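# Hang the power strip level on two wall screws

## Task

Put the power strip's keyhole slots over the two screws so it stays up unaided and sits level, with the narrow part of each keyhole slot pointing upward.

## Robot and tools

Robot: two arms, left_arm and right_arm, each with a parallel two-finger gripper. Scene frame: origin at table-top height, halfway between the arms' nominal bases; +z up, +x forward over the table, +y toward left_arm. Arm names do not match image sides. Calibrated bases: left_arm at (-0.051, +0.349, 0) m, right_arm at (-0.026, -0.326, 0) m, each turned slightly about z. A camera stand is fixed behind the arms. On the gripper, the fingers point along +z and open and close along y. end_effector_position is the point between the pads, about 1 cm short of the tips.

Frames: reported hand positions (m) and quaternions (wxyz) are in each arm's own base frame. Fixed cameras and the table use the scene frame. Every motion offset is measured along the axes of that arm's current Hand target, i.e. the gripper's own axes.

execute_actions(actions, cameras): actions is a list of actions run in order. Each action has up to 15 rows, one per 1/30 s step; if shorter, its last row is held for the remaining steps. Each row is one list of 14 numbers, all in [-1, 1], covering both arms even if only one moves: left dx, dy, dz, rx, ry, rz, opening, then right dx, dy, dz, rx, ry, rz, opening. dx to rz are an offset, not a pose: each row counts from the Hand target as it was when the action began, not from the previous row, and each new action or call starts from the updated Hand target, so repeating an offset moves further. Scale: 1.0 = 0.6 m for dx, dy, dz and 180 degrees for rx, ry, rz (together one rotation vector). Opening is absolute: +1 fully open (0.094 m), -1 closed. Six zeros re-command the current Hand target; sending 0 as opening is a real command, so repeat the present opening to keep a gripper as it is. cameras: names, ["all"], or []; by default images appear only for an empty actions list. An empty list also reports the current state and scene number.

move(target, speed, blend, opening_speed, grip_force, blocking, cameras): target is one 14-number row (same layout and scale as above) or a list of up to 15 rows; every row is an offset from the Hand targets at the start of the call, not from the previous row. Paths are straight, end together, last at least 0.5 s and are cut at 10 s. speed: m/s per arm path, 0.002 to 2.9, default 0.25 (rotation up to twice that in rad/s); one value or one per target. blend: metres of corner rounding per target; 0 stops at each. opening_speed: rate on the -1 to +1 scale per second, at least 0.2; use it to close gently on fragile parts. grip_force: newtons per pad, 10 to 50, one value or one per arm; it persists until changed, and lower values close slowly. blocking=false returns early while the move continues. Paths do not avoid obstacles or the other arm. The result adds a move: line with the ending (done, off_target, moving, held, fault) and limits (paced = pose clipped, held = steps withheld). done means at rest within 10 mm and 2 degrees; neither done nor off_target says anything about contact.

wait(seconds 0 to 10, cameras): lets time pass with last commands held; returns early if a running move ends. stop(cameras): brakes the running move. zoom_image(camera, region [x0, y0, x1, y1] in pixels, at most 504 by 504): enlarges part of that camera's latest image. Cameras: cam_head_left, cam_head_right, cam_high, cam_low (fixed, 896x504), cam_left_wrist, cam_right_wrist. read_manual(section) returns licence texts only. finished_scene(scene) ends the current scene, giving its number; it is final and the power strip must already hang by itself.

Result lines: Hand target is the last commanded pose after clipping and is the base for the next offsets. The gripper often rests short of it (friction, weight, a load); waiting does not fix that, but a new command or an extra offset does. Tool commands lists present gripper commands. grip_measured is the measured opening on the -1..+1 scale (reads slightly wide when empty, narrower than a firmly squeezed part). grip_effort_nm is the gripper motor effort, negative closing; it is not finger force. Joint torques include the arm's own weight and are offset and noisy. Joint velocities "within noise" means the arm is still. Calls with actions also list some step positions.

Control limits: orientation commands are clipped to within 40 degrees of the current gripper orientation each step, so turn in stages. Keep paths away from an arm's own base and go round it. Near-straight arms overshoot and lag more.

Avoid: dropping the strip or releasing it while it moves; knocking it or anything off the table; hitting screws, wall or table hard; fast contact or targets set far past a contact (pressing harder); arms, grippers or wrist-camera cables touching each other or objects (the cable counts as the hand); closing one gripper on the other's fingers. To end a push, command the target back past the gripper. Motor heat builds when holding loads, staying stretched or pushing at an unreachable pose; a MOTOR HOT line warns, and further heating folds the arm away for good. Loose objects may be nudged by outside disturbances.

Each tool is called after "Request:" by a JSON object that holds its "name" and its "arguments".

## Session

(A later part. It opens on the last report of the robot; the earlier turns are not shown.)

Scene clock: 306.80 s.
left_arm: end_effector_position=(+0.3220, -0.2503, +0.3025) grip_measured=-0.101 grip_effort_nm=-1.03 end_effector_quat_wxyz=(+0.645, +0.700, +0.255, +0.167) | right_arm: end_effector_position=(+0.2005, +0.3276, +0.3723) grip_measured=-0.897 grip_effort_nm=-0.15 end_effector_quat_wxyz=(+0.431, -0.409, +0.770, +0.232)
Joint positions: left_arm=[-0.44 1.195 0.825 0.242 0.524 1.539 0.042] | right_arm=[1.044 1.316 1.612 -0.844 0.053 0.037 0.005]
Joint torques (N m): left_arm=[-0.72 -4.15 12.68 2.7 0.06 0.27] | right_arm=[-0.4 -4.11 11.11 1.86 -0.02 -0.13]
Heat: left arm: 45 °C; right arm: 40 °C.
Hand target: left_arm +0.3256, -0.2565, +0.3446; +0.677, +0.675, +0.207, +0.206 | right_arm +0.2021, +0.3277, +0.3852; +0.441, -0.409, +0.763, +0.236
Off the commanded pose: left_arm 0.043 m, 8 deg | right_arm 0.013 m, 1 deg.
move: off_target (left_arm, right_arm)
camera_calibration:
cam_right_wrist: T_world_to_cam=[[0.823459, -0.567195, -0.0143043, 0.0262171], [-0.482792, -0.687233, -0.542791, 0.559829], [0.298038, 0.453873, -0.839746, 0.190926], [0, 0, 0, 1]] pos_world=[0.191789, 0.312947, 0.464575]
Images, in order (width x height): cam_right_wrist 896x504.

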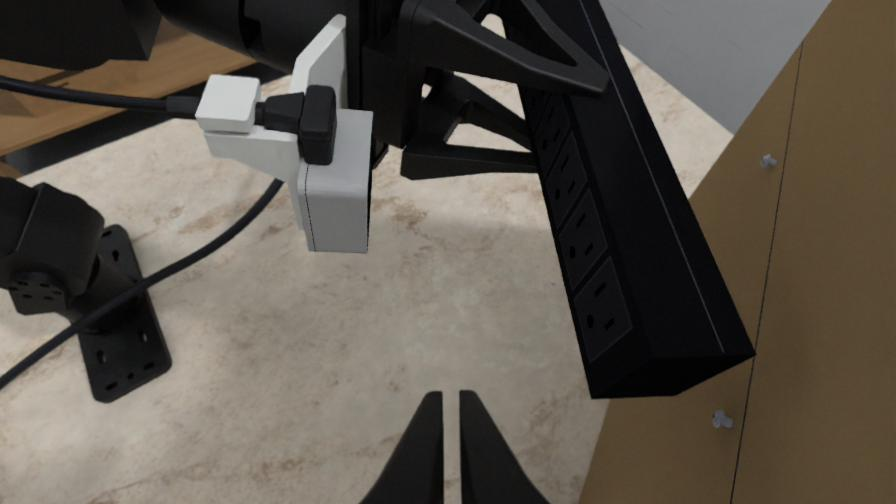

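Request:
{"name": "move", "arguments": {"target": [-0.02,0.015,0.05,0,0,0,-0.4,0,0,0,0,0,0,-0.9], "speed": 0.04}}

Request:
{"name": "move", "arguments": {"target": [-0.01,0.0,0.055,0,0,0,-0.4,0,0,0,0,0,0,-0.9], "speed": 0.04, "cameras": ["cam_right_wrist"]}}

Scene clock: 310.37 s.
left_arm: end_effector_position=(+0.3285, -0.2816, +0.3110) grip_measured=-0.101 grip_effort_nm=-1.03 end_effector_quat_wxyz=(+0.645, +0.703, +0.249, +0.170) | right_arm: end_effector_position=(+0.2005, +0.3276, +0.3723) grip_measured=-0.897 grip_effort_nm=-0.15 end_effector_quat_wxyz=(+0.431, -0.409, +0.770, +0.232)
Joint positions: left_arm=[-0.534 1.278 0.912 0.242 0.435 1.539 0.042] | right_arm=[1.044 1.316 1.612 -0.844 0.053 0.037 0.005]
Joint torques (N m): left_arm=[-0.79 -4.79 13 2.67 -0.01 0.26] | right_arm=[-0.61 -4.03 11.18 1.86 -0.08 -0.13]
Heat: left arm: 47 °C; right arm: 40 °C.
Hand target: left_arm +0.3326, -0.2880, +0.3536; +0.677, +0.675, +0.208, +0.206 | right_arm +0.2021, +0.3277, +0.3852; +0.441, -0.409, +0.763, +0.236
Off the commanded pose: left_arm 0.043 m, 8 deg | right_arm 0.013 m, 1 deg.
move: off_target (left_arm, right_arm)

Scene clock: 311.67 s.
left_arm: end_effector_position=(+0.3472, -0.2939, +0.3075) grip_measured=-0.101 grip_effort_nm=-1.03 end_effector_quat_wxyz=(+0.634, +0.704, +0.265, +0.179) | right_arm: end_effector_position=(+0.2005, +0.3276, +0.3723) grip_measured=-0.897 grip_effort_nm=-0.15 end_effector_quat_wxyz=(+0.431, -0.409, +0.770, +0.232)
Joint positions: left_arm=[-0.56 1.359 0.979 0.237 0.372 1.538 0.042] | right_arm=[1.044 1.316 1.612 -0.844 0.053 0.037 0.005]
Joint torques (N m): left_arm=[-4.46 -4.1 13.63 3 -0.01 0.25] | right_arm=[-0.42 -4.04 11.06 1.84 -0.06 -0.09]
Heat: left arm: 47 °C; right arm: 40 °C.
Hand target: left_arm +0.3460, -0.3187, +0.3538; +0.677, +0.675, +0.208, +0.206 | right_arm +0.2021, +0.3277, +0.3852; +0.441, -0.409, +0.763, +0.236
Off the commanded pose: left_arm 0.052 m, 9 deg | right_arm 0.013 m, 1 deg.
move: off_target (left_arm, right_arm)
camera_calibration:
cam_right_wrist: T_world_to_cam=[[0.823459, -0.567195, -0.0143043, 0.0262171], [-0.482792, -0.687233, -0.542791, 0.559829], [0.298038, 0.453873, -0.839746, 0.190926], [0, 0, 0, 1]] pos_world=[0.191789, 0.312947, 0.464575]
Images, in order (width x height): cam_right_wrist 896x504.

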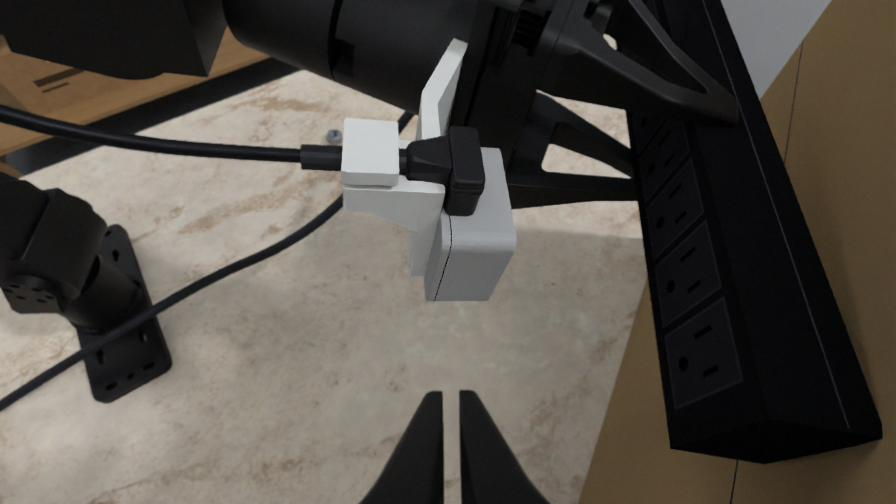

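Request:
{"name": "move", "arguments": {"target": [-0.015,0.0,0.04,0,0,0,-0.4,0,0,0,0,0,0,-0.9], "speed": 0.03, "cameras": ["cam_right_wrist"]}}

Scene clock: 315.13 s.
left_arm: end_effector_position=(+0.3501, -0.3224, +0.3034) grip_measured=-0.101 grip_effort_nm=-1.03 end_effector_quat_wxyz=(+0.630, +0.712, +0.260, +0.171) | right_arm: end_effector_position=(+0.2005, +0.3276, +0.3723) grip_measured=-0.897 grip_effort_nm=-0.15 end_effector_quat_wxyz=(+0.431, -0.409, +0.770, +0.232)
Joint positions: left_arm=[-0.625 1.438 1.042 0.239 0.326 1.536 0.042] | right_arm=[1.044 1.316 1.612 -0.844 0.053 0.037 0.005]
Joint torques (N m): left_arm=[-3.52 -5.23 13.65 3.1 -0.1 0.26] | right_arm=[-0.43 -3.97 11.1 1.85 -0.04 -0.11]
Heat: left arm: 48 °C; right arm: 40 °C.
Hand target: left_arm +0.3519, -0.3438, +0.3538; +0.677, +0.675, +0.207, +0.206 | right_arm +0.2021, +0.3277, +0.3852; +0.441, -0.409, +0.763, +0.236
Off the commanded pose: left_arm 0.055 m, 10 deg | right_arm 0.013 m, 1 deg.
move: off_target (left_arm, right_arm)
camera_calibration:
cam_right_wrist: T_world_to_cam=[[0.823459, -0.567195, -0.0143043, 0.0262171], [-0.482792, -0.687233, -0.542791, 0.559829], [0.298038, 0.453873, -0.839746, 0.190926], [0, 0, 0, 1]] pos_world=[0.191789, 0.312947, 0.464575]
Images, in order (width x height): cam_right_wrist 896x504.

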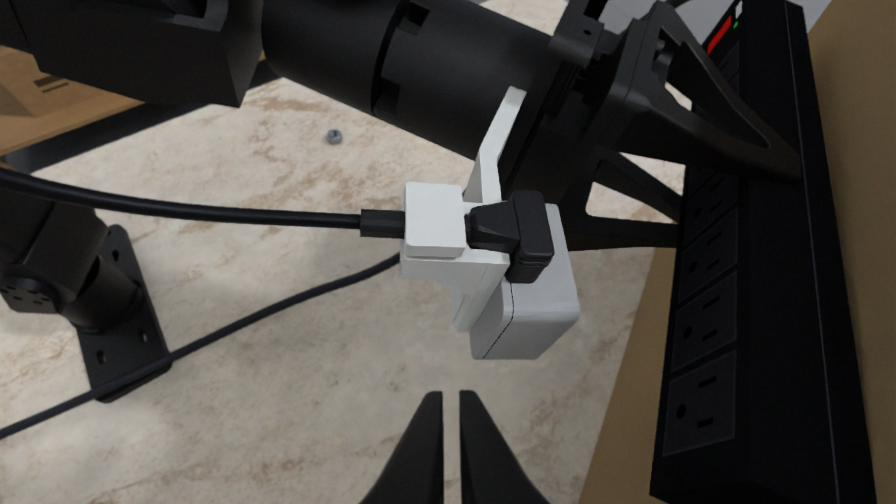

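Request:
{"name": "move", "arguments": {"target": [-0.01,0.0,0.025,-0.055,0,0.035,-0.4,0,0,0,0,0,0,-0.9], "speed": 0.03}}

Request:
{"name": "move", "arguments": {"target": [0,0.0,-0.1,0,0,0.0,-0.4,0,0,0,0,0,0,-0.9], "speed": 0.06, "cameras": ["cam_right_wrist"]}}

Scene clock: 322.50 s.
left_arm: end_effector_position=(+0.3561, -0.3330, +0.3097) grip_measured=-0.101 grip_effort_nm=-1.03 end_effector_quat_wxyz=(+0.672, +0.676, +0.218, +0.209) | right_arm: end_effector_position=(+0.2005, +0.3276, +0.3723) grip_measured=-0.897 grip_effort_nm=-0.15 end_effector_quat_wxyz=(+0.431, -0.409, +0.770, +0.232)
Joint positions: left_arm=[-0.637 1.496 0.976 0.51 0.32 1.564 0.042] | right_arm=[1.044 1.316 1.612 -0.844 0.053 0.037 0.005]
Joint torques (N m): left_arm=[-5.23 -3.32 11.96 3.72 -0.32 0.54] | right_arm=[-0.54 -4.05 11 1.87 -0.06 -0.09]
Heat: left arm: 52 °C; right arm: 40 °C.
Hand target: left_arm +0.3553, -0.3595, +0.3538; +0.720, +0.625, +0.151, +0.260 | right_arm +0.2021, +0.3277, +0.3852; +0.441, -0.409, +0.763, +0.236
Off the commanded pose: left_arm 0.052 m, 13 deg | right_arm 0.013 m, 1 deg.
move: off_target (left_arm, right_arm)

Scene clock: 323.93 s.
left_arm: end_effector_position=(+0.3289, -0.3163, +0.3052) grip_measured=-0.101 grip_effort_nm=-1.03 end_effector_quat_wxyz=(+0.688, +0.662, +0.192, +0.225) | right_arm: end_effector_position=(+0.2005, +0.3276, +0.3723) grip_measured=-0.897 grip_effort_nm=-0.15 end_effector_quat_wxyz=(+0.431, -0.409, +0.770, +0.232)
Joint positions: left_arm=[-0.638 1.4 0.811 0.64 0.334 1.588 0.042] | right_arm=[1.044 1.316 1.612 -0.844 0.053 0.037 0.005]
Joint torques (N m): left_arm=[0.69 -8.65 8.21 2.88 0.11 0.27] | right_arm=[-0.47 -3.97 11 1.85 -0.05 -0.1]
Heat: left arm: 52 °C; right arm: 40 °C.
Hand target: left_arm +0.3228, -0.3101, +0.3435; +0.720, +0.625, +0.152, +0.260 | right_arm +0.2021, +0.3277, +0.3852; +0.441, -0.409, +0.763, +0.236
Off the commanded pose: left_arm 0.039 m, 8 deg | right_arm 0.013 m, 1 deg.
move: off_target (left_arm, right_arm)
camera_calibration:
cam_right_wrist: T_world_to_cam=[[0.823459, -0.567195, -0.0143043, 0.0262171], [-0.482792, -0.687233, -0.542791, 0.559829], [0.298038, 0.453873, -0.839746, 0.190926], [0, 0, 0, 1]] pos_world=[0.191789, 0.312947, 0.464575]
Images, in order (width x height): cam_right_wrist 896x504.

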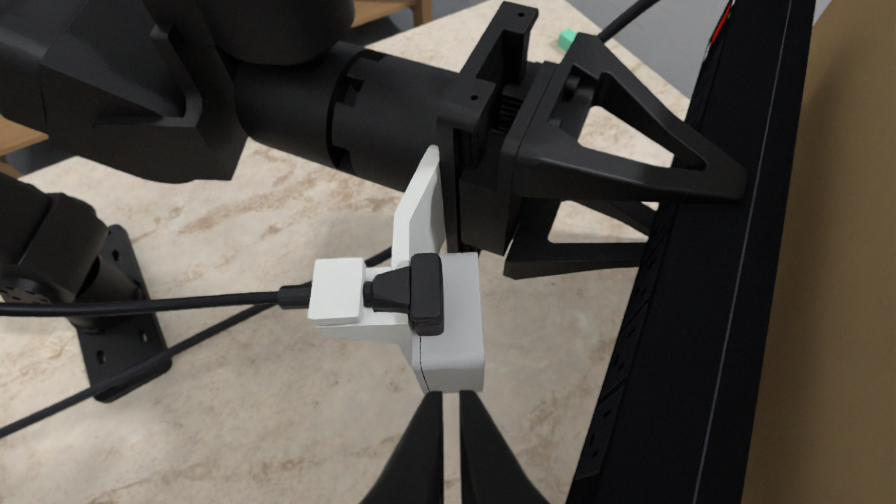

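Request:
{"name": "move", "arguments": {"target": [0.055,-0.085,-0.03,0.03,0,-0.02,-0.4,0,0,0,0,0,0,-0.9], "speed": 0.08, "cameras": ["cam_right_wrist"]}}

Scene clock: 328.03 s.
left_arm: end_effector_position=(+0.3493, -0.2819, +0.2687) grip_measured=-0.101 grip_effort_nm=-1.03 end_effector_quat_wxyz=(+0.673, +0.678, +0.218, +0.200) | right_arm: end_effector_position=(+0.2005, +0.3276, +0.3723) grip_measured=-0.897 grip_effort_nm=-0.15 end_effector_quat_wxyz=(+0.431, -0.409, +0.770, +0.232)
Joint positions: left_arm=[-0.497 1.428 0.746 0.667 0.473 1.556 0.042] | right_arm=[1.044 1.316 1.612 -0.844 0.053 0.037 0.005]
Joint torques (N m): left_arm=[0.51 -6.05 8.23 2.84 0.1 0.18] | right_arm=[-0.36 -3.9 11.07 1.87 -0.05 -0.13]
Heat: left arm: 53 °C; right arm: 40 °C.
Hand target: left_arm +0.3494, -0.2811, +0.2939; +0.698, +0.653, +0.183, +0.230 | right_arm +0.2021, +0.3277, +0.3852; +0.441, -0.409, +0.763, +0.236
Off the commanded pose: left_arm 0.025 m, 7 deg | right_arm 0.013 m, 1 deg.
move: off_target (left_arm, right_arm)
camera_calibration:
cam_right_wrist: T_world_to_cam=[[0.823459, -0.567195, -0.0143043, 0.0262171], [-0.482792, -0.687233, -0.542791, 0.559829], [0.298038, 0.453873, -0.839746, 0.190926], [0, 0, 0, 1]] pos_world=[0.191789, 0.312947, 0.464575]
Images, in order (width x height): cam_right_wrist 896x504.

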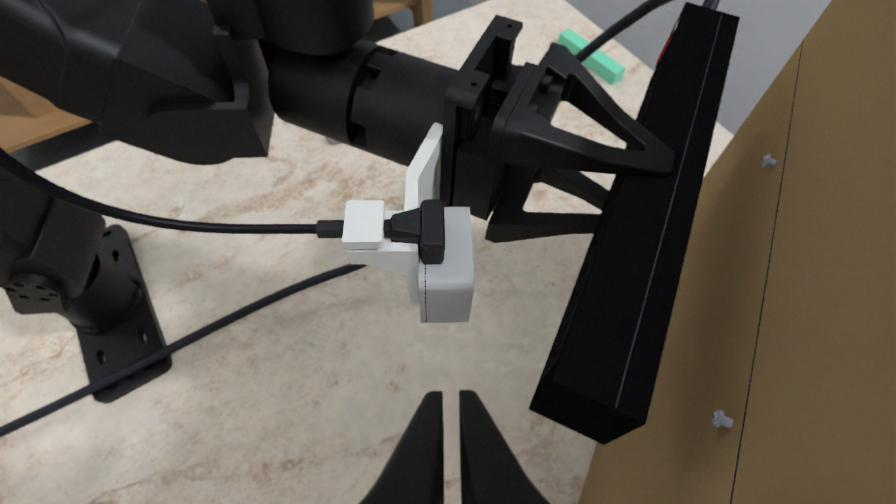

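Request:
{"name": "move", "arguments": {"target": [-0.037,-0.012,0.026,-0.004,0,0.014,-0.4,0,0,0,0,0,0,-0.9], "speed": 0.06, "cameras": ["cam_right_wrist"]}}

Request:
{"name": "zoom_image", "arguments": {"camera": "cam_right_wrist", "region": [500, 340, 780, 504]}}

Request:
{"name": "zoom_image", "arguments": {"camera": "cam_right_wrist", "region": [640, 0, 840, 200]}}

Scene clock: 343.23 s.
left_arm: end_effector_position=(+0.3410, -0.3052, +0.2640) grip_measured=-0.101 grip_effort_nm=-1.03 end_effector_quat_wxyz=(+0.674, +0.677, +0.200, +0.216) | right_arm: end_effector_position=(+0.2005, +0.3276, +0.3723) grip_measured=-0.897 grip_effort_nm=-0.15 end_effector_quat_wxyz=(+0.431, -0.409, +0.770, +0.232)
Joint positions: left_arm=[-0.581 1.466 0.741 0.727 0.392 1.592 0.042] | right_arm=[1.044 1.316 1.612 -0.844 0.053 0.037 0.005]
Joint torques (N m): left_arm=[-0.39 -5.97 7.99 2.86 -0.02 0.28] | right_arm=[-0.49 -3.99 10.95 1.84 -0.05 -0.11]
Heat: left arm: 54 °C; right arm: 41 °C.
Hand target: left_arm +0.3404, -0.3067, +0.2871; +0.697, +0.652, +0.167, +0.246 | right_arm +0.2021, +0.3277, +0.3852; +0.441, -0.409, +0.763, +0.236
Off the commanded pose: left_arm 0.023 m, 6 deg | right_arm 0.013 m, 1 deg.
move: off_target (left_arm, right_arm)
camera_calibration:
cam_right_wrist: T_world_to_cam=[[0.823459, -0.567195, -0.0143043, 0.0262171], [-0.482792, -0.687233, -0.542791, 0.559829], [0.298038, 0.453873, -0.839746, 0.190926], [0, 0, 0, 1]] pos_world=[0.191789, 0.312947, 0.464575]
Images, in order (width x height): cam_right_wrist 896x504.

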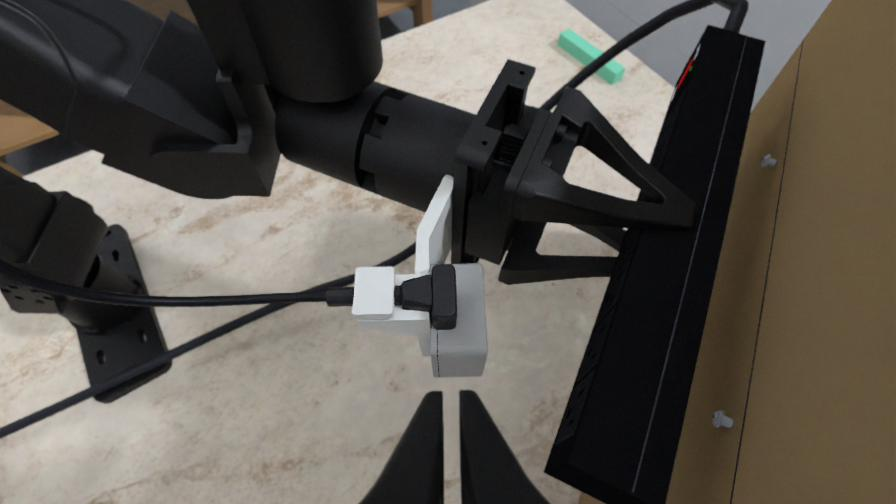

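Scaled by 1.800 from the camera's 896x504 image, which has a finer 1280x720 frame.

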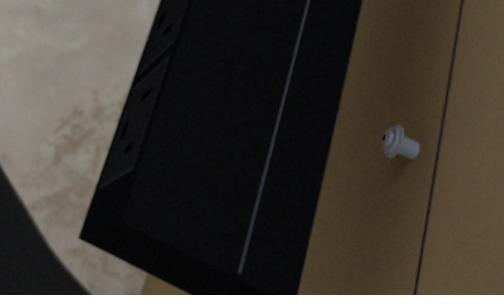

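Scaled by 2.520 from the camera's 896x504 image, which has a finer 1280x720 frame.

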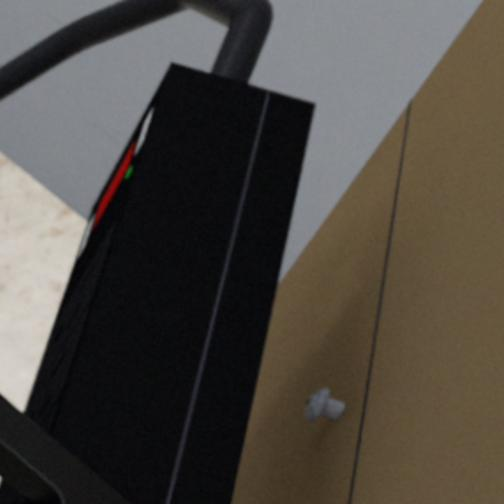

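Request:
{"name": "move", "arguments": {"target": [-0.006,-0.016,0.006,0.0,0,-0.008,-0.4,0,0,0,0,0,0,-0.9], "speed": 0.05}}

Request:
{"name": "move", "arguments": {"target": [0,0,0.03,0.0,0,0,-0.4,0,0,0,0,0,0,-0.9], "speed": 0.04, "cameras": ["cam_right_wrist"]}}

Request:
{"name": "zoom_image", "arguments": {"camera": "cam_right_wrist", "region": [600, 340, 780, 504]}}

Request:
{"name": "zoom_image", "arguments": {"camera": "cam_right_wrist", "region": [680, 0, 840, 200]}}

Scene clock: 351.53 s.
left_arm: end_effector_position=(+0.3423, -0.3095, +0.2540) grip_measured=-0.101 grip_effort_nm=-1.03 end_effector_quat_wxyz=(+0.675, +0.676, +0.206, +0.212) | right_arm: end_effector_position=(+0.2005, +0.3276, +0.3723) grip_measured=-0.897 grip_effort_nm=-0.15 end_effector_quat_wxyz=(+0.431, -0.409, +0.770, +0.232)
Joint positions: left_arm=[-0.592 1.501 0.727 0.776 0.378 1.58 0.042] | right_arm=[1.044 1.316 1.612 -0.844 0.053 0.037 0.005]
Joint torques (N m): left_arm=[-0.66 -6.24 7.9 2.86 -0.02 0.17] | right_arm=[-0.54 -3.96 11.03 1.88 -0.03 -0.12]
Heat: left arm: 55 °C; right arm: 41 °C.
Hand target: left_arm +0.3406, -0.3119, +0.2776; +0.700, +0.650, +0.176, +0.237 | right_arm +0.2021, +0.3277, +0.3852; +0.441, -0.409, +0.763, +0.236
Off the commanded pose: left_arm 0.024 m, 6 deg | right_arm 0.013 m, 1 deg.
move: off_target (left_arm, right_arm)

Scene clock: 352.47 s.
left_arm: end_effector_position=(+0.3455, -0.3192, +0.2374) grip_measured=-0.101 grip_effort_nm=-1.03 end_effector_quat_wxyz=(+0.665, +0.686, +0.214, +0.205) | right_arm: end_effector_position=(+0.2005, +0.3276, +0.3723) grip_measured=-0.897 grip_effort_nm=-0.15 end_effector_quat_wxyz=(+0.431, -0.409, +0.770, +0.232)
Joint positions: left_arm=[-0.614 1.552 0.738 0.779 0.356 1.58 0.042] | right_arm=[1.044 1.316 1.612 -0.844 0.053 0.037 0.005]
Joint torques (N m): left_arm=[-0.68 -6.54 11.63 2.81 -0.01 0.19] | right_arm=[-0.34 -3.99 11.11 1.86 -0.04 -0.14]
Heat: left arm: 55 °C; right arm: 41 °C.
Hand target: left_arm +0.3506, -0.3268, +0.2790; +0.700, +0.650, +0.176, +0.237 | right_arm +0.2021, +0.3277, +0.3852; +0.441, -0.409, +0.763, +0.236
Off the commanded pose: left_arm 0.043 m, 8 deg | right_arm 0.013 m, 1 deg.
move: off_target (left_arm, right_arm)
camera_calibration:
cam_right_wrist: T_world_to_cam=[[0.823459, -0.567195, -0.0143043, 0.0262171], [-0.482792, -0.687233, -0.542791, 0.559829], [0.298038, 0.453873, -0.839746, 0.190926], [0, 0, 0, 1]] pos_world=[0.191789, 0.312947, 0.464575]
Images, in order (width x height): cam_right_wrist 896x504.

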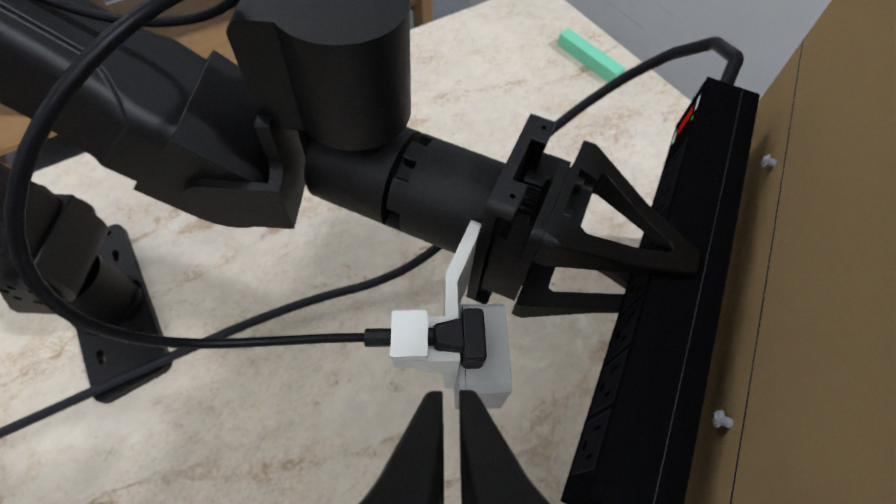

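Scaled by 2.800 from the camera's 896x504 image, which has a finer 1280x720 frame.

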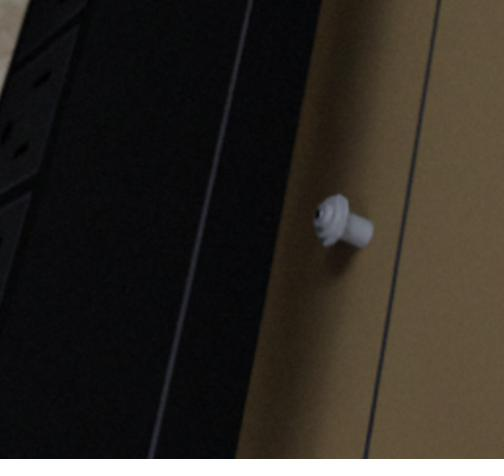

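Scaled by 2.520 from the camera's 896x504 image, which has a finer 1280x720 frame.

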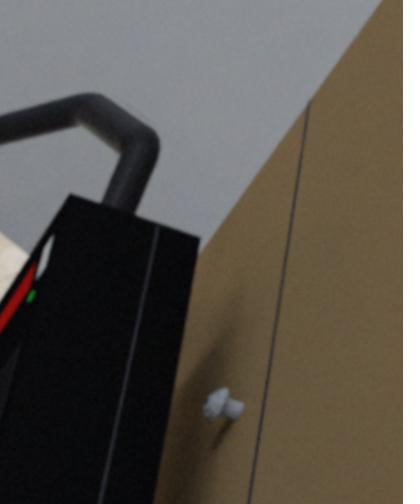

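Request:
{"name": "move", "arguments": {"target": [0,0.03,-0.018,-0.014,0,0,-0.4,0,0,0,0,0,0,-0.9], "speed": 0.05, "cameras": ["cam_right_wrist"]}}

Request:
{"name": "zoom_image", "arguments": {"camera": "cam_right_wrist", "region": [600, 340, 780, 504]}}

Request:
{"name": "zoom_image", "arguments": {"camera": "cam_right_wrist", "region": [680, 0, 840, 200]}}

Scene clock: 356.57 s.
left_arm: end_effector_position=(+0.3444, -0.3183, +0.2470) grip_measured=-0.101 grip_effort_nm=-1.03 end_effector_quat_wxyz=(+0.675, +0.676, +0.212, +0.207) | right_arm: end_effector_position=(+0.2005, +0.3276, +0.3723) grip_measured=-0.897 grip_effort_nm=-0.15 end_effector_quat_wxyz=(+0.431, -0.409, +0.770, +0.232)
Joint positions: left_arm=[-0.614 1.54 0.738 0.797 0.356 1.566 0.042] | right_arm=[1.044 1.316 1.612 -0.844 0.053 0.037 0.005]
Joint torques (N m): left_arm=[0.35 -9.61 9.74 2.84 0.1 0.18] | right_arm=[-0.38 -4 11.07 1.83 -0.04 -0.11]
Heat: left arm: 55 °C; right arm: 41 °C.
Hand target: left_arm +0.3427, -0.3172, +0.2960; +0.714, +0.635, +0.170, +0.241 | right_arm +0.2021, +0.3277, +0.3852; +0.441, -0.409, +0.763, +0.236
Off the commanded pose: left_arm 0.049 m, 9 deg | right_arm 0.013 m, 1 deg.
move: off_target (left_arm, right_arm)
camera_calibration:
cam_right_wrist: T_world_to_cam=[[0.823459, -0.567195, -0.0143043, 0.0262171], [-0.482792, -0.687233, -0.542791, 0.559829], [0.298038, 0.453873, -0.839746, 0.190926], [0, 0, 0, 1]] pos_world=[0.191789, 0.312947, 0.464575]
Images, in order (width x height): cam_right_wrist 896x504.

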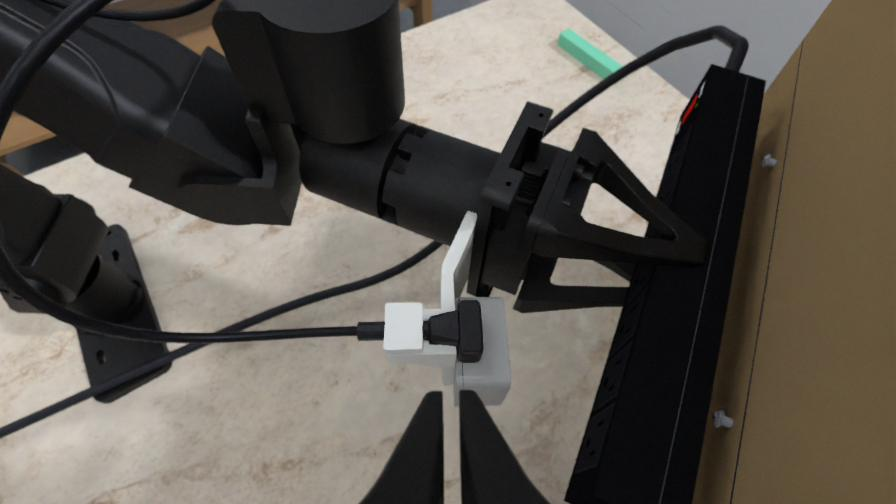

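Scaled by 2.800 from the camera's 896x504 image, which has a finer 1280x720 frame.

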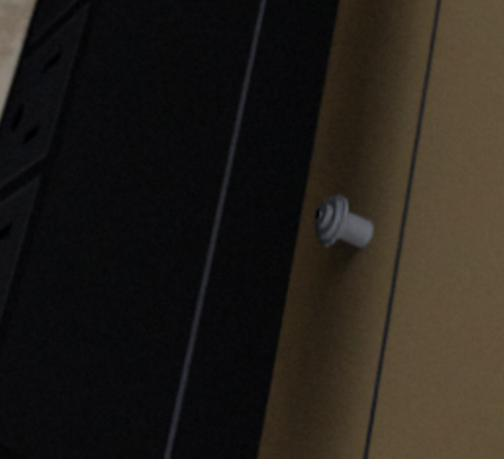

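Scaled by 2.520 from the camera's 896x504 image, which has a finer 1280x720 frame.

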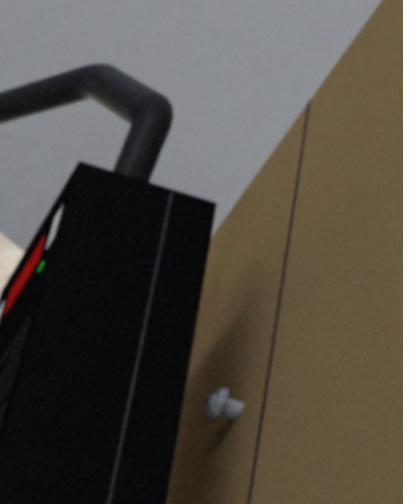

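Request:
{"name": "move", "arguments": {"target": [0,0.022,-0.004,0,0,0,-0.4,0,0,0,0,0,0,-0.9], "speed": 0.05}}

Request:
{"name": "move", "arguments": {"target": [0,0.0,0.018,0,0,0,-0.4,0,0,0,0,0,0,-0.9], "speed": 0.04}}

Scene clock: 362.13 s.
left_arm: end_effector_position=(+0.3396, -0.3153, +0.2568) grip_measured=-0.101 grip_effort_nm=-1.03 end_effector_quat_wxyz=(+0.677, +0.675, +0.211, +0.207) | right_arm: end_effector_position=(+0.2005, +0.3276, +0.3723) grip_measured=-0.897 grip_effort_nm=-0.15 end_effector_quat_wxyz=(+0.431, -0.409, +0.770, +0.232)
Joint positions: left_arm=[-0.614 1.499 0.738 0.762 0.358 1.564 0.042] | right_arm=[1.044 1.316 1.612 -0.844 0.053 0.037 0.005]
Joint torques (N m): left_arm=[0.61 -9.51 11.3 2.62 0.11 0.16] | right_arm=[-0.36 -3.86 11.1 1.88 -0.03 -0.1]
Heat: left arm: 56 °C; right arm: 41 °C.
Hand target: left_arm +0.3397, -0.3142, +0.3087; +0.714, +0.635, +0.170, +0.241 | right_arm +0.2021, +0.3277, +0.3852; +0.441, -0.409, +0.763, +0.236
Off the commanded pose: left_arm 0.052 m, 9 deg | right_arm 0.013 m, 1 deg.
move: off_target (left_arm, right_arm)

Scene clock: 363.00 s.
left_arm: end_effector_position=(+0.3425, -0.3174, +0.2716) grip_measured=-0.101 grip_effort_nm=-1.03 end_effector_quat_wxyz=(+0.684, +0.667, +0.205, +0.212) | right_arm: end_effector_position=(+0.2005, +0.3276, +0.3723) grip_measured=-0.897 grip_effort_nm=-0.15 end_effector_quat_wxyz=(+0.431, -0.409, +0.770, +0.232)
Joint positions: left_arm=[-0.614 1.496 0.772 0.752 0.358 1.564 0.042] | right_arm=[1.044 1.316 1.612 -0.844 0.053 0.037 0.005]
Joint torques (N m): left_arm=[-0.54 -6.24 11.93 2.64 -0.02 0.18] | right_arm=[-0.46 -3.95 11.08 1.87 -0.05 -0.12]
Heat: left arm: 56 °C; right arm: 41 °C.
Hand target: left_arm +0.3456, -0.3231, +0.3103; +0.714, +0.635, +0.170, +0.241 | right_arm +0.2021, +0.3277, +0.3852; +0.441, -0.409, +0.763, +0.236
Off the commanded pose: left_arm 0.039 m, 7 deg | right_arm 0.013 m, 1 deg.
move: off_target (left_arm, right_arm)

Request:
{"name": "move", "arguments": {"target": [0,-0.022,0.004,0,0,0,-0.4,0,0,0,0,0,0,-0.9], "speed": 0.04, "cameras": ["cam_right_wrist"]}}

Request:
{"name": "zoom_image", "arguments": {"camera": "cam_right_wrist", "region": [600, 340, 780, 504]}}

Request:
{"name": "zoom_image", "arguments": {"camera": "cam_right_wrist", "region": [680, 0, 840, 200]}}

Scene clock: 366.83 s.
left_arm: end_effector_position=(+0.3478, -0.3206, +0.2606) grip_measured=-0.101 grip_effort_nm=-1.03 end_effector_quat_wxyz=(+0.681, +0.669, +0.208, +0.211) | right_arm: end_effector_position=(+0.2005, +0.3276, +0.3723) grip_measured=-0.897 grip_effort_nm=-0.15 end_effector_quat_wxyz=(+0.431, -0.409, +0.770, +0.232)
Joint positions: left_arm=[-0.614 1.538 0.772 0.784 0.355 1.563 0.042] | right_arm=[1.044 1.316 1.612 -0.844 0.053 0.037 0.005]
Joint torques (N m): left_arm=[-0.77 -6.56 10.44 2.87 -0.01 0.19] | right_arm=[-0.53 -3.96 11.02 1.88 -0.03 -0.14]
Heat: left arm: 56 °C; right arm: 41 °C.
Hand target: left_arm +0.3486, -0.3260, +0.2975; +0.714, +0.635, +0.170, +0.241 | right_arm +0.2021, +0.3277, +0.3852; +0.441, -0.409, +0.763, +0.236
Off the commanded pose: left_arm 0.037 m, 8 deg | right_arm 0.013 m, 1 deg.
move: off_target (left_arm, right_arm)
camera_calibration:
cam_right_wrist: T_world_to_cam=[[0.823459, -0.567195, -0.0143043, 0.0262171], [-0.482792, -0.687233, -0.542791, 0.559829], [0.298038, 0.453873, -0.839746, 0.190926], [0, 0, 0, 1]] pos_world=[0.191789, 0.312947, 0.464575]
Images, in order (width x height): cam_right_wrist 896x504.

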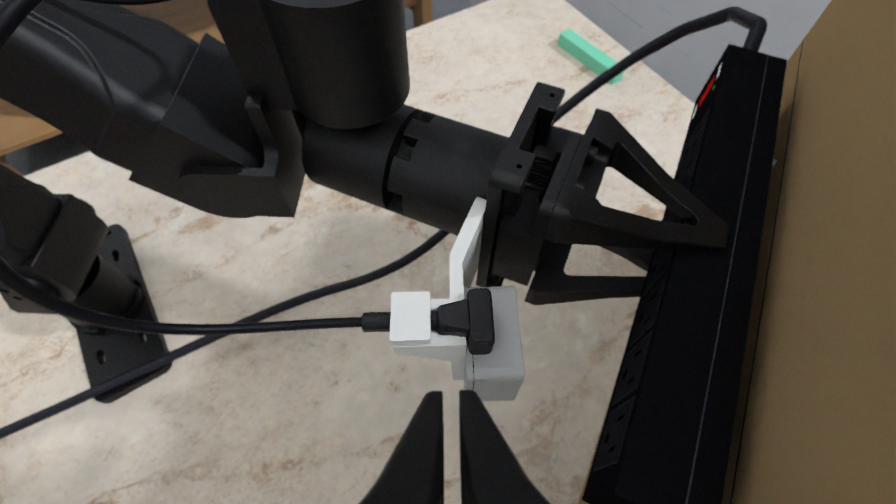

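Scaled by 2.800 from the camera's 896x504 image, which has a finer 1280x720 frame.

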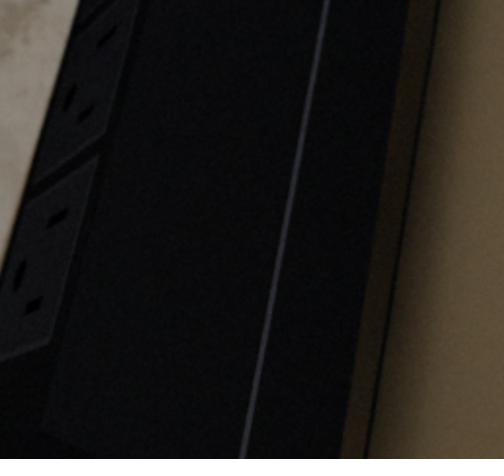

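Scaled by 2.520 from the camera's 896x504 image, which has a finer 1280x720 frame.

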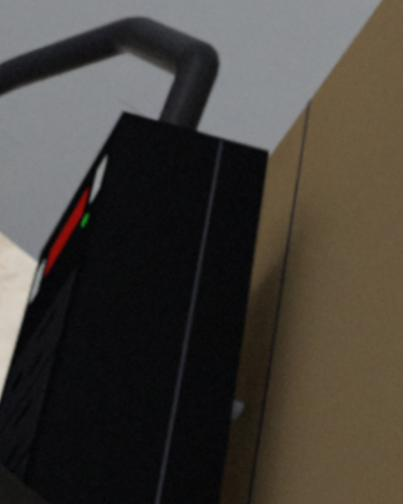

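Request:
{"name": "move", "arguments": {"target": [-0.001,-0.012,0.022,0,0,0,-0.4,0,0,0,0,0,0,-0.9], "speed": 0.04, "cameras": ["cam_right_wrist"]}}

Scene clock: 372.30 s.
left_arm: end_effector_position=(+0.3492, -0.3294, +0.2458) grip_measured=-0.101 grip_effort_nm=-1.03 end_effector_quat_wxyz=(+0.676, +0.677, +0.210, +0.203) | right_arm: end_effector_position=(+0.2005, +0.3276, +0.3723) grip_measured=-0.897 grip_effort_nm=-0.15 end_effector_quat_wxyz=(+0.431, -0.409, +0.770, +0.232)
Joint positions: left_arm=[-0.629 1.585 0.776 0.805 0.349 1.563 0.042] | right_arm=[1.044 1.316 1.612 -0.844 0.053 0.037 0.005]
Joint torques (N m): left_arm=[-0.81 -6.48 12.49 2.91 -0.1 0.21] | right_arm=[-0.55 -4.05 11.12 1.85 -0.07 -0.11]
Heat: left arm: 58 °C; right arm: 41 °C.
Hand target: left_arm +0.3563, -0.3379, +0.2922; +0.714, +0.635, +0.170, +0.241 | right_arm +0.2021, +0.3277, +0.3852; +0.441, -0.409, +0.763, +0.236
Off the commanded pose: left_arm 0.048 m, 9 deg | right_arm 0.013 m, 1 deg.
move: off_target (left_arm, right_arm)
camera_calibration:
cam_right_wrist: T_world_to_cam=[[0.823459, -0.567195, -0.0143043, 0.0262171], [-0.482792, -0.687233, -0.542791, 0.559829], [0.298038, 0.453873, -0.839746, 0.190926], [0, 0, 0, 1]] pos_world=[0.191789, 0.312947, 0.464575]
Images, in order (width x height): cam_right_wrist 896x504.

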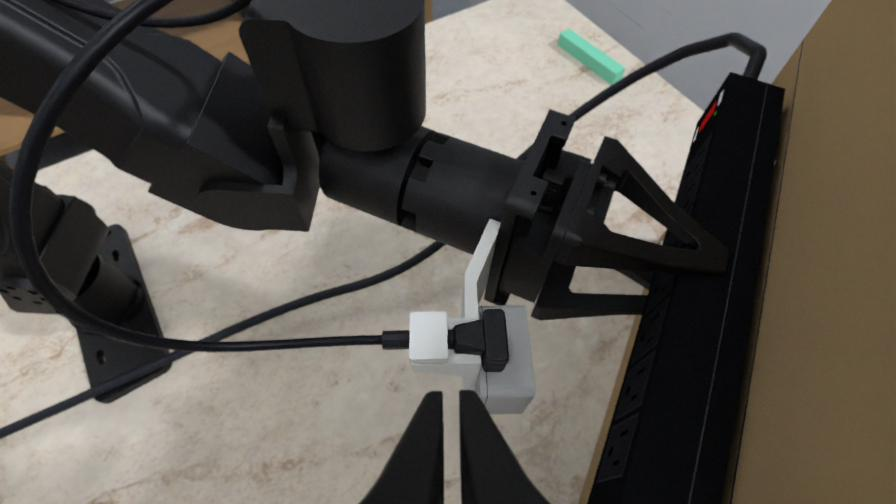

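Request:
{"name": "move", "arguments": {"target": [0,0.012,-0.01,0,0,0,-0.4,0,0,0,0,0,0,-0.9], "speed": 0.04}}

Request:
{"name": "move", "arguments": {"target": [0,0.012,0.004,0,0,0,-0.4,0,0,0,0,0,0,-0.9], "speed": 0.04}}

Request:
{"name": "move", "arguments": {"target": [0,0.002,0.01,0,0,0,-0.4,0,0,0,0,0,0,-0.9], "speed": 0.04, "cameras": ["cam_right_wrist"]}}

Scene clock: 375.93 s.
left_arm: end_effector_position=(+0.3492, -0.3294, +0.2458) grip_measured=-0.101 grip_effort_nm=-1.03 end_effector_quat_wxyz=(+0.676, +0.677, +0.210, +0.203) | right_arm: end_effector_position=(+0.2005, +0.3276, +0.3723) grip_measured=-0.897 grip_effort_nm=-0.15 end_effector_quat_wxyz=(+0.431, -0.409, +0.770, +0.232)
Joint positions: left_arm=[-0.629 1.585 0.776 0.805 0.349 1.563 0.042] | right_arm=[1.044 1.316 1.612 -0.844 0.053 0.037 0.005]
Joint torques (N m): left_arm=[-0.29 -9.32 11.79 2.68 -0.05 0.2] | right_arm=[-0.53 -4 10.95 1.86 -0.06 -0.12]
Heat: left arm: 59 °C; right arm: 41 °C.
Hand target: left_arm +0.3521, -0.3324, +0.2985; +0.714, +0.635, +0.170, +0.241 | right_arm +0.2021, +0.3277, +0.3852; +0.441, -0.409, +0.763, +0.236
Off the commanded pose: left_arm 0.053 m, 9 deg | right_arm 0.013 m, 1 deg.
move: off_target (left_arm, right_arm)

Scene clock: 376.80 s.
left_arm: end_effector_position=(+0.3492, -0.3294, +0.2458) grip_measured=-0.101 grip_effort_nm=-1.03 end_effector_quat_wxyz=(+0.672, +0.681, +0.213, +0.200) | right_arm: end_effector_position=(+0.2005, +0.3276, +0.3723) grip_measured=-0.897 grip_effort_nm=-0.15 end_effector_quat_wxyz=(+0.431, -0.409, +0.770, +0.232)
Joint positions: left_arm=[-0.629 1.577 0.785 0.773 0.349 1.563 0.042] | right_arm=[1.044 1.316 1.612 -0.844 0.053 0.037 0.005]
Joint torques (N m): left_arm=[-0.54 -9.81 12.7 2.69 -0.08 0.2] | right_arm=[-0.43 -4.01 11.06 1.9 -0.04 -0.13]
Heat: left arm: 59 °C; right arm: 41 °C.
Hand target: left_arm +0.3524, -0.3338, +0.3060; +0.714, +0.635, +0.170, +0.241 | right_arm +0.2021, +0.3277, +0.3852; +0.441, -0.409, +0.763, +0.236
Off the commanded pose: left_arm 0.060 m, 10 deg | right_arm 0.013 m, 1 deg.
move: off_target (left_arm, right_arm)

Scene clock: 377.50 s.
left_arm: end_effector_position=(+0.3496, -0.3295, +0.2478) grip_measured=-0.101 grip_effort_nm=-1.03 end_effector_quat_wxyz=(+0.671, +0.682, +0.214, +0.200) | right_arm: end_effector_position=(+0.2005, +0.3276, +0.3723) grip_measured=-0.897 grip_effort_nm=-0.15 end_effector_quat_wxyz=(+0.431, -0.409, +0.770, +0.232)
Joint positions: left_arm=[-0.629 1.572 0.792 0.758 0.348 1.564 0.042] | right_arm=[1.044 1.316 1.612 -0.844 0.053 0.037 0.005]
Joint torques (N m): left_arm=[-1.11 -8.39 13.87 2.74 -0.12 0.19] | right_arm=[-0.44 -4.03 11.06 1.82 -0.07 -0.08]
Heat: left arm: 59 °C; right arm: 41 °C.
Hand target: left_arm +0.3556, -0.3387, +0.3079; +0.714, +0.635, +0.170, +0.241 | right_arm +0.2021, +0.3277, +0.3852; +0.441, -0.409, +0.763, +0.236
Off the commanded pose: left_arm 0.061 m, 10 deg | right_arm 0.013 m, 1 deg.
move: off_target (left_arm, right_arm)
camera_calibration:
cam_right_wrist: T_world_to_cam=[[0.823459, -0.567195, -0.0143043, 0.0262171], [-0.482792, -0.687233, -0.542791, 0.559829], [0.298038, 0.453873, -0.839746, 0.190926], [0, 0, 0, 1]] pos_world=[0.191789, 0.312947, 0.464575]
Images, in order (width x height): cam_right_wrist 896x504.

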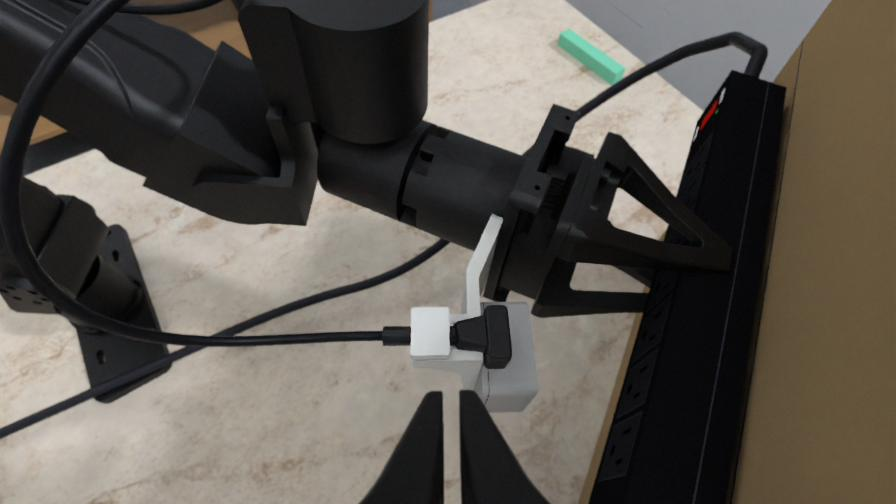

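Request:
{"name": "move", "arguments": {"target": [0,-0.004,-0.04,-0.004,0,0,-0.4,0,0,0,0,0,0,-0.9], "speed": 0.06}}

Request:
{"name": "move", "arguments": {"target": [0,0.0,0.034,0,0,0,-0.4,0,0,0,0,0,0,-0.9], "speed": 0.04}}

Scene clock: 380.47 s.
left_arm: end_effector_position=(+0.3471, -0.3247, +0.2626) grip_measured=-0.101 grip_effort_nm=-1.03 end_effector_quat_wxyz=(+0.684, +0.668, +0.206, +0.210) | right_arm: end_effector_position=(+0.2005, +0.3276, +0.3723) grip_measured=-0.897 grip_effort_nm=-0.15 end_effector_quat_wxyz=(+0.431, -0.409, +0.770, +0.232)
Joint positions: left_arm=[-0.624 1.545 0.782 0.789 0.35 1.561 0.042] | right_arm=[1.044 1.316 1.612 -0.844 0.053 0.037 0.005]
Joint torques (N m): left_arm=[0.75 -9.8 7.82 2.88 0.1 0.18] | right_arm=[-0.32 -3.86 10.89 1.88 -0.05 -0.09]
Heat: left arm: 59 °C; right arm: 41 °C.
Hand target: left_arm +0.3427, -0.3191, +0.3023; +0.718, +0.630, +0.169, +0.242 | right_arm +0.2021, +0.3277, +0.3852; +0.441, -0.409, +0.763, +0.236
Off the commanded pose: left_arm 0.040 m, 8 deg | right_arm 0.013 m, 1 deg.
move: off_target (left_arm, right_arm)

Scene clock: 381.30 s.
left_arm: end_effector_position=(+0.3493, -0.3283, +0.2618) grip_measured=-0.101 grip_effort_nm=-1.03 end_effector_quat_wxyz=(+0.684, +0.668, +0.206, +0.209) | right_arm: end_effector_position=(+0.2005, +0.3276, +0.3723) grip_measured=-0.897 grip_effort_nm=-0.15 end_effector_quat_wxyz=(+0.431, -0.409, +0.770, +0.232)
Joint positions: left_arm=[-0.629 1.561 0.795 0.789 0.346 1.561 0.042] | right_arm=[1.044 1.316 1.612 -0.844 0.053 0.037 0.005]
Joint torques (N m): left_arm=[-0.79 -6.49 12.41 2.78 -0.08 0.19] | right_arm=[-0.49 -4.08 11.1 1.84 -0.03 -0.14]
Heat: left arm: 60 °C; right arm: 41 °C.
Hand target: left_arm +0.3539, -0.3359, +0.3053; +0.718, +0.630, +0.169, +0.242 | right_arm +0.2021, +0.3277, +0.3852; +0.441, -0.409, +0.763, +0.236
Off the commanded pose: left_arm 0.044 m, 8 deg | right_arm 0.013 m, 1 deg.
move: off_target (left_arm, right_arm)

Request:
{"name": "move", "arguments": {"target": [0,0,0.014,0,0,0,-0.4,0,0,0,0,0,0,-0.9], "speed": 0.04}}

Request:
{"name": "move", "arguments": {"target": [[0,-0.007,-0.04,0,0,0,-0.4,0,0,0,0,0,0,-0.9],[0,-0.007,0.01,0,0,0,-0.4,0,0,0,0,0,0,-0.9]], "speed": 0.05, "cameras": ["cam_right_wrist"]}}

Scene clock: 384.13 s.
left_arm: end_effector_position=(+0.3481, -0.3301, +0.2618) grip_measured=-0.101 grip_effort_nm=-1.03 end_effector_quat_wxyz=(+0.684, +0.669, +0.204, +0.207) | right_arm: end_effector_position=(+0.2005, +0.3276, +0.3723) grip_measured=-0.897 grip_effort_nm=-0.15 end_effector_quat_wxyz=(+0.431, -0.409, +0.770, +0.232)
Joint positions: left_arm=[-0.632 1.563 0.797 0.789 0.349 1.561 0.042] | right_arm=[1.044 1.316 1.612 -0.844 0.053 0.037 0.005]
Joint torques (N m): left_arm=[-1.28 -5 14.5 2.72 -0.17 0.19] | right_arm=[-0.57 -3.97 10.99 1.86 -0.05 -0.1]
Heat: left arm: 60 °C; right arm: 41 °C.
Hand target: left_arm +0.3584, -0.3428, +0.3066; +0.718, +0.630, +0.169, +0.242 | right_arm +0.2021, +0.3277, +0.3852; +0.441, -0.409, +0.763, +0.236
Off the commanded pose: left_arm 0.048 m, 8 deg | right_arm 0.013 m, 1 deg.
move: off_target (left_arm, right_arm)

Scene clock: 385.70 s.
left_arm: end_effector_position=(+0.3483, -0.3305, +0.2600) grip_measured=-0.101 grip_effort_nm=-1.03 end_effector_quat_wxyz=(+0.686, +0.668, +0.203, +0.207) | right_arm: end_effector_position=(+0.2005, +0.3276, +0.3723) grip_measured=-0.897 grip_effort_nm=-0.15 end_effector_quat_wxyz=(+0.431, -0.409, +0.770, +0.232)
Joint positions: left_arm=[-0.631 1.571 0.793 0.805 0.352 1.56 0.042] | right_arm=[1.044 1.316 1.612 -0.844 0.053 0.037 0.005]
Joint torques (N m): left_arm=[-1.91 -3.63 15.88 2.7 -0.26 0.2] | right_arm=[-0.61 -3.79 11.03 1.86 -0.05 -0.11]
Heat: left arm: 61 °C; right arm: 41 °C.
Hand target: left_arm +0.3623, -0.3481, +0.3032; +0.718, +0.630, +0.169, +0.242 | right_arm +0.2021, +0.3277, +0.3852; +0.441, -0.409, +0.763, +0.236
Off the commanded pose: left_arm 0.049 m, 8 deg | right_arm 0.013 m, 1 deg.
move: off_target (left_arm, right_arm)
camera_calibration:
cam_right_wrist: T_world_to_cam=[[0.823459, -0.567195, -0.0143043, 0.0262171], [-0.482792, -0.687233, -0.542791, 0.559829], [0.298038, 0.453873, -0.839746, 0.190926], [0, 0, 0, 1]] pos_world=[0.191789, 0.312947, 0.464575]
Images, in order (width x height): cam_right_wrist 896x504.

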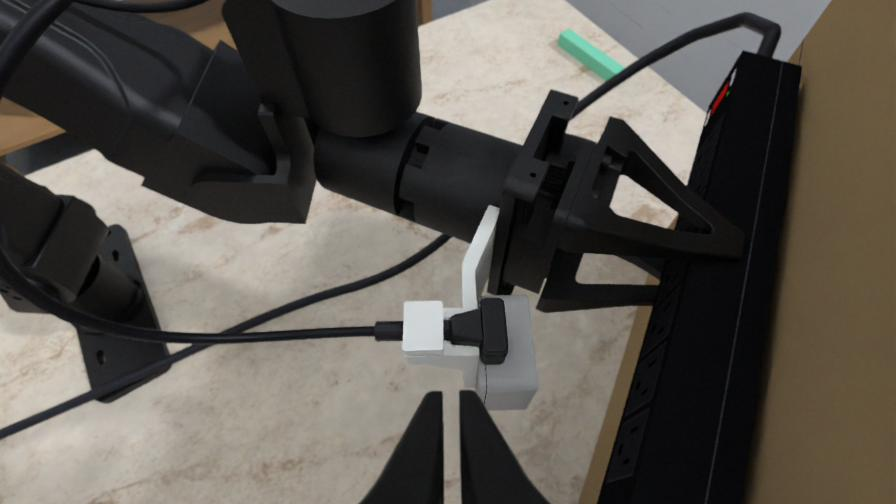

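Request:
{"name": "zoom_image", "arguments": {"camera": "cam_right_wrist", "region": [640, 340, 820, 504]}}

Request:
{"name": "zoom_image", "arguments": {"camera": "cam_right_wrist", "region": [680, 0, 840, 200]}}

Scaled by 2.800 from the camera's 896x504 image, which has a finer 1280x720 frame.

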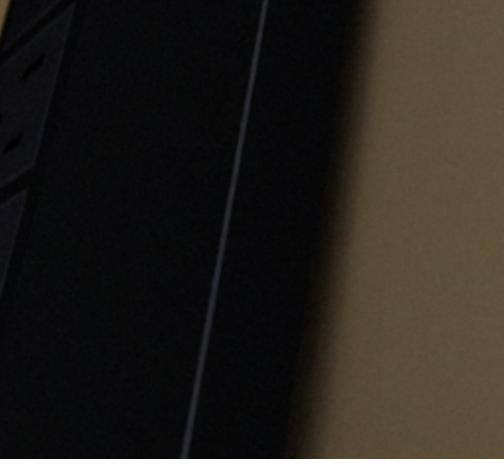

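Scaled by 2.520 from the camera's 896x504 image, which has a finer 1280x720 frame.

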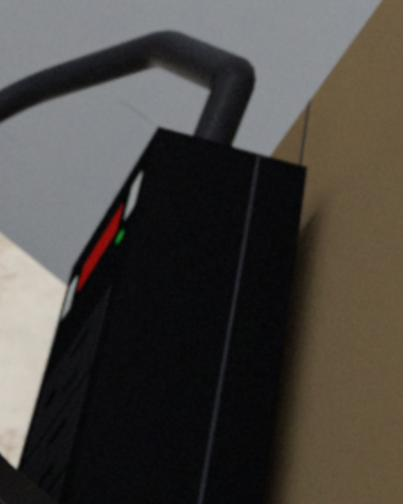

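Request:
{"name": "move", "arguments": {"target": [[0.005,-0.006,-0.05,0,0,0,-0.4,0,0,0,0,0,0,-0.9],[0.005,-0.006,-0.01,0,0,0,-0.4,0,0,0,0,0,0,-0.9]], "speed": 0.05}}

Request:
{"name": "move", "arguments": {"target": [[0,-0.007,-0.04,0,0,0,-0.4,0,0,0,0,0,0,-0.9],[0,-0.007,0,0,0,0,-0.4,0,0,0,0,0,0,-0.9]], "speed": 0.05}}

Request:
{"name": "move", "arguments": {"target": [[0,-0.007,-0.04,0,0,0,-0.4,0,0,0,0,0,0,-0.9],[0,-0.007,0,0,0,0,-0.4,0,0,0,0,0,0,-0.9]], "speed": 0.05}}

Scene clock: 394.57 s.
left_arm: end_effector_position=(+0.3516, -0.3281, +0.2589) grip_measured=-0.101 grip_effort_nm=-1.03 end_effector_quat_wxyz=(+0.688, +0.665, +0.202, +0.209) | right_arm: end_effector_position=(+0.2005, +0.3276, +0.3723) grip_measured=-0.897 grip_effort_nm=-0.15 end_effector_quat_wxyz=(+0.431, -0.409, +0.770, +0.232)
Joint positions: left_arm=[-0.62 1.582 0.791 0.826 0.36 1.558 0.042] | right_arm=[1.044 1.316 1.612 -0.844 0.053 0.037 0.005]
Joint torques (N m): left_arm=[-1.54 -4.62 14.34 2.68 -0.21 0.2] | right_arm=[-0.39 -4.07 11.11 1.85 -0.02 -0.11]
Heat: left arm: 62 °C; right arm: 41 °C.
Hand target: left_arm +0.3621, -0.3417, +0.2989; +0.718, +0.630, +0.169, +0.242 | right_arm +0.2021, +0.3277, +0.3852; +0.441, -0.409, +0.763, +0.236
Off the commanded pose: left_arm 0.044 m, 8 deg | right_arm 0.013 m, 1 deg.
move: off_target (left_arm, right_arm)

Scene clock: 396.00 s.
left_arm: end_effector_position=(+0.3531, -0.3314, +0.2541) grip_measured=-0.101 grip_effort_nm=-1.02 end_effector_quat_wxyz=(+0.687, +0.666, +0.204, +0.209) | right_arm: end_effector_position=(+0.2005, +0.3276, +0.3723) grip_measured=-0.897 grip_effort_nm=-0.15 end_effector_quat_wxyz=(+0.431, -0.409, +0.770, +0.232)
Joint positions: left_arm=[-0.628 1.602 0.792 0.843 0.349 1.558 0.042] | right_arm=[1.044 1.316 1.612 -0.844 0.053 0.037 0.005]
Joint torques (N m): left_arm=[-0.79 -5.38 13.76 2.69 -0.1 0.21] | right_arm=[-0.53 -3.97 11.03 1.86 -0.06 -0.11]
Heat: left arm: 62 °C; right arm: 41 °C.
Hand target: left_arm +0.3627, -0.3421, +0.2949; +0.718, +0.630, +0.169, +0.242 | right_arm +0.2021, +0.3277, +0.3852; +0.441, -0.409, +0.763, +0.236
Off the commanded pose: left_arm 0.043 m, 8 deg | right_arm 0.013 m, 1 deg.
move: off_target (left_arm, right_arm)

Scene clock: 397.43 s.
left_arm: end_effector_position=(+0.3529, -0.3314, +0.2534) grip_measured=-0.101 grip_effort_nm=-1.03 end_effector_quat_wxyz=(+0.690, +0.662, +0.201, +0.211) | right_arm: end_effector_position=(+0.2005, +0.3276, +0.3723) grip_measured=-0.897 grip_effort_nm=-0.15 end_effector_quat_wxyz=(+0.431, -0.409, +0.770, +0.232)
Joint positions: left_arm=[-0.628 1.611 0.784 0.871 0.35 1.558 0.042] | right_arm=[1.044 1.316 1.612 -0.844 0.053 0.037 0.005]
Joint torques (N m): left_arm=[-0.79 -5.09 13.89 2.59 -0.11 0.21] | right_arm=[-0.38 -3.85 11.04 1.89 -0.03 -0.13]
Heat: left arm: 62 °C; right arm: 41 °C.
Hand target: left_arm +0.3632, -0.3425, +0.2910; +0.718, +0.630, +0.169, +0.242 | right_arm +0.2021, +0.3277, +0.3852; +0.441, -0.409, +0.763, +0.236
Off the commanded pose: left_arm 0.040 m, 7 deg | right_arm 0.013 m, 1 deg.
move: off_target (left_arm, right_arm)


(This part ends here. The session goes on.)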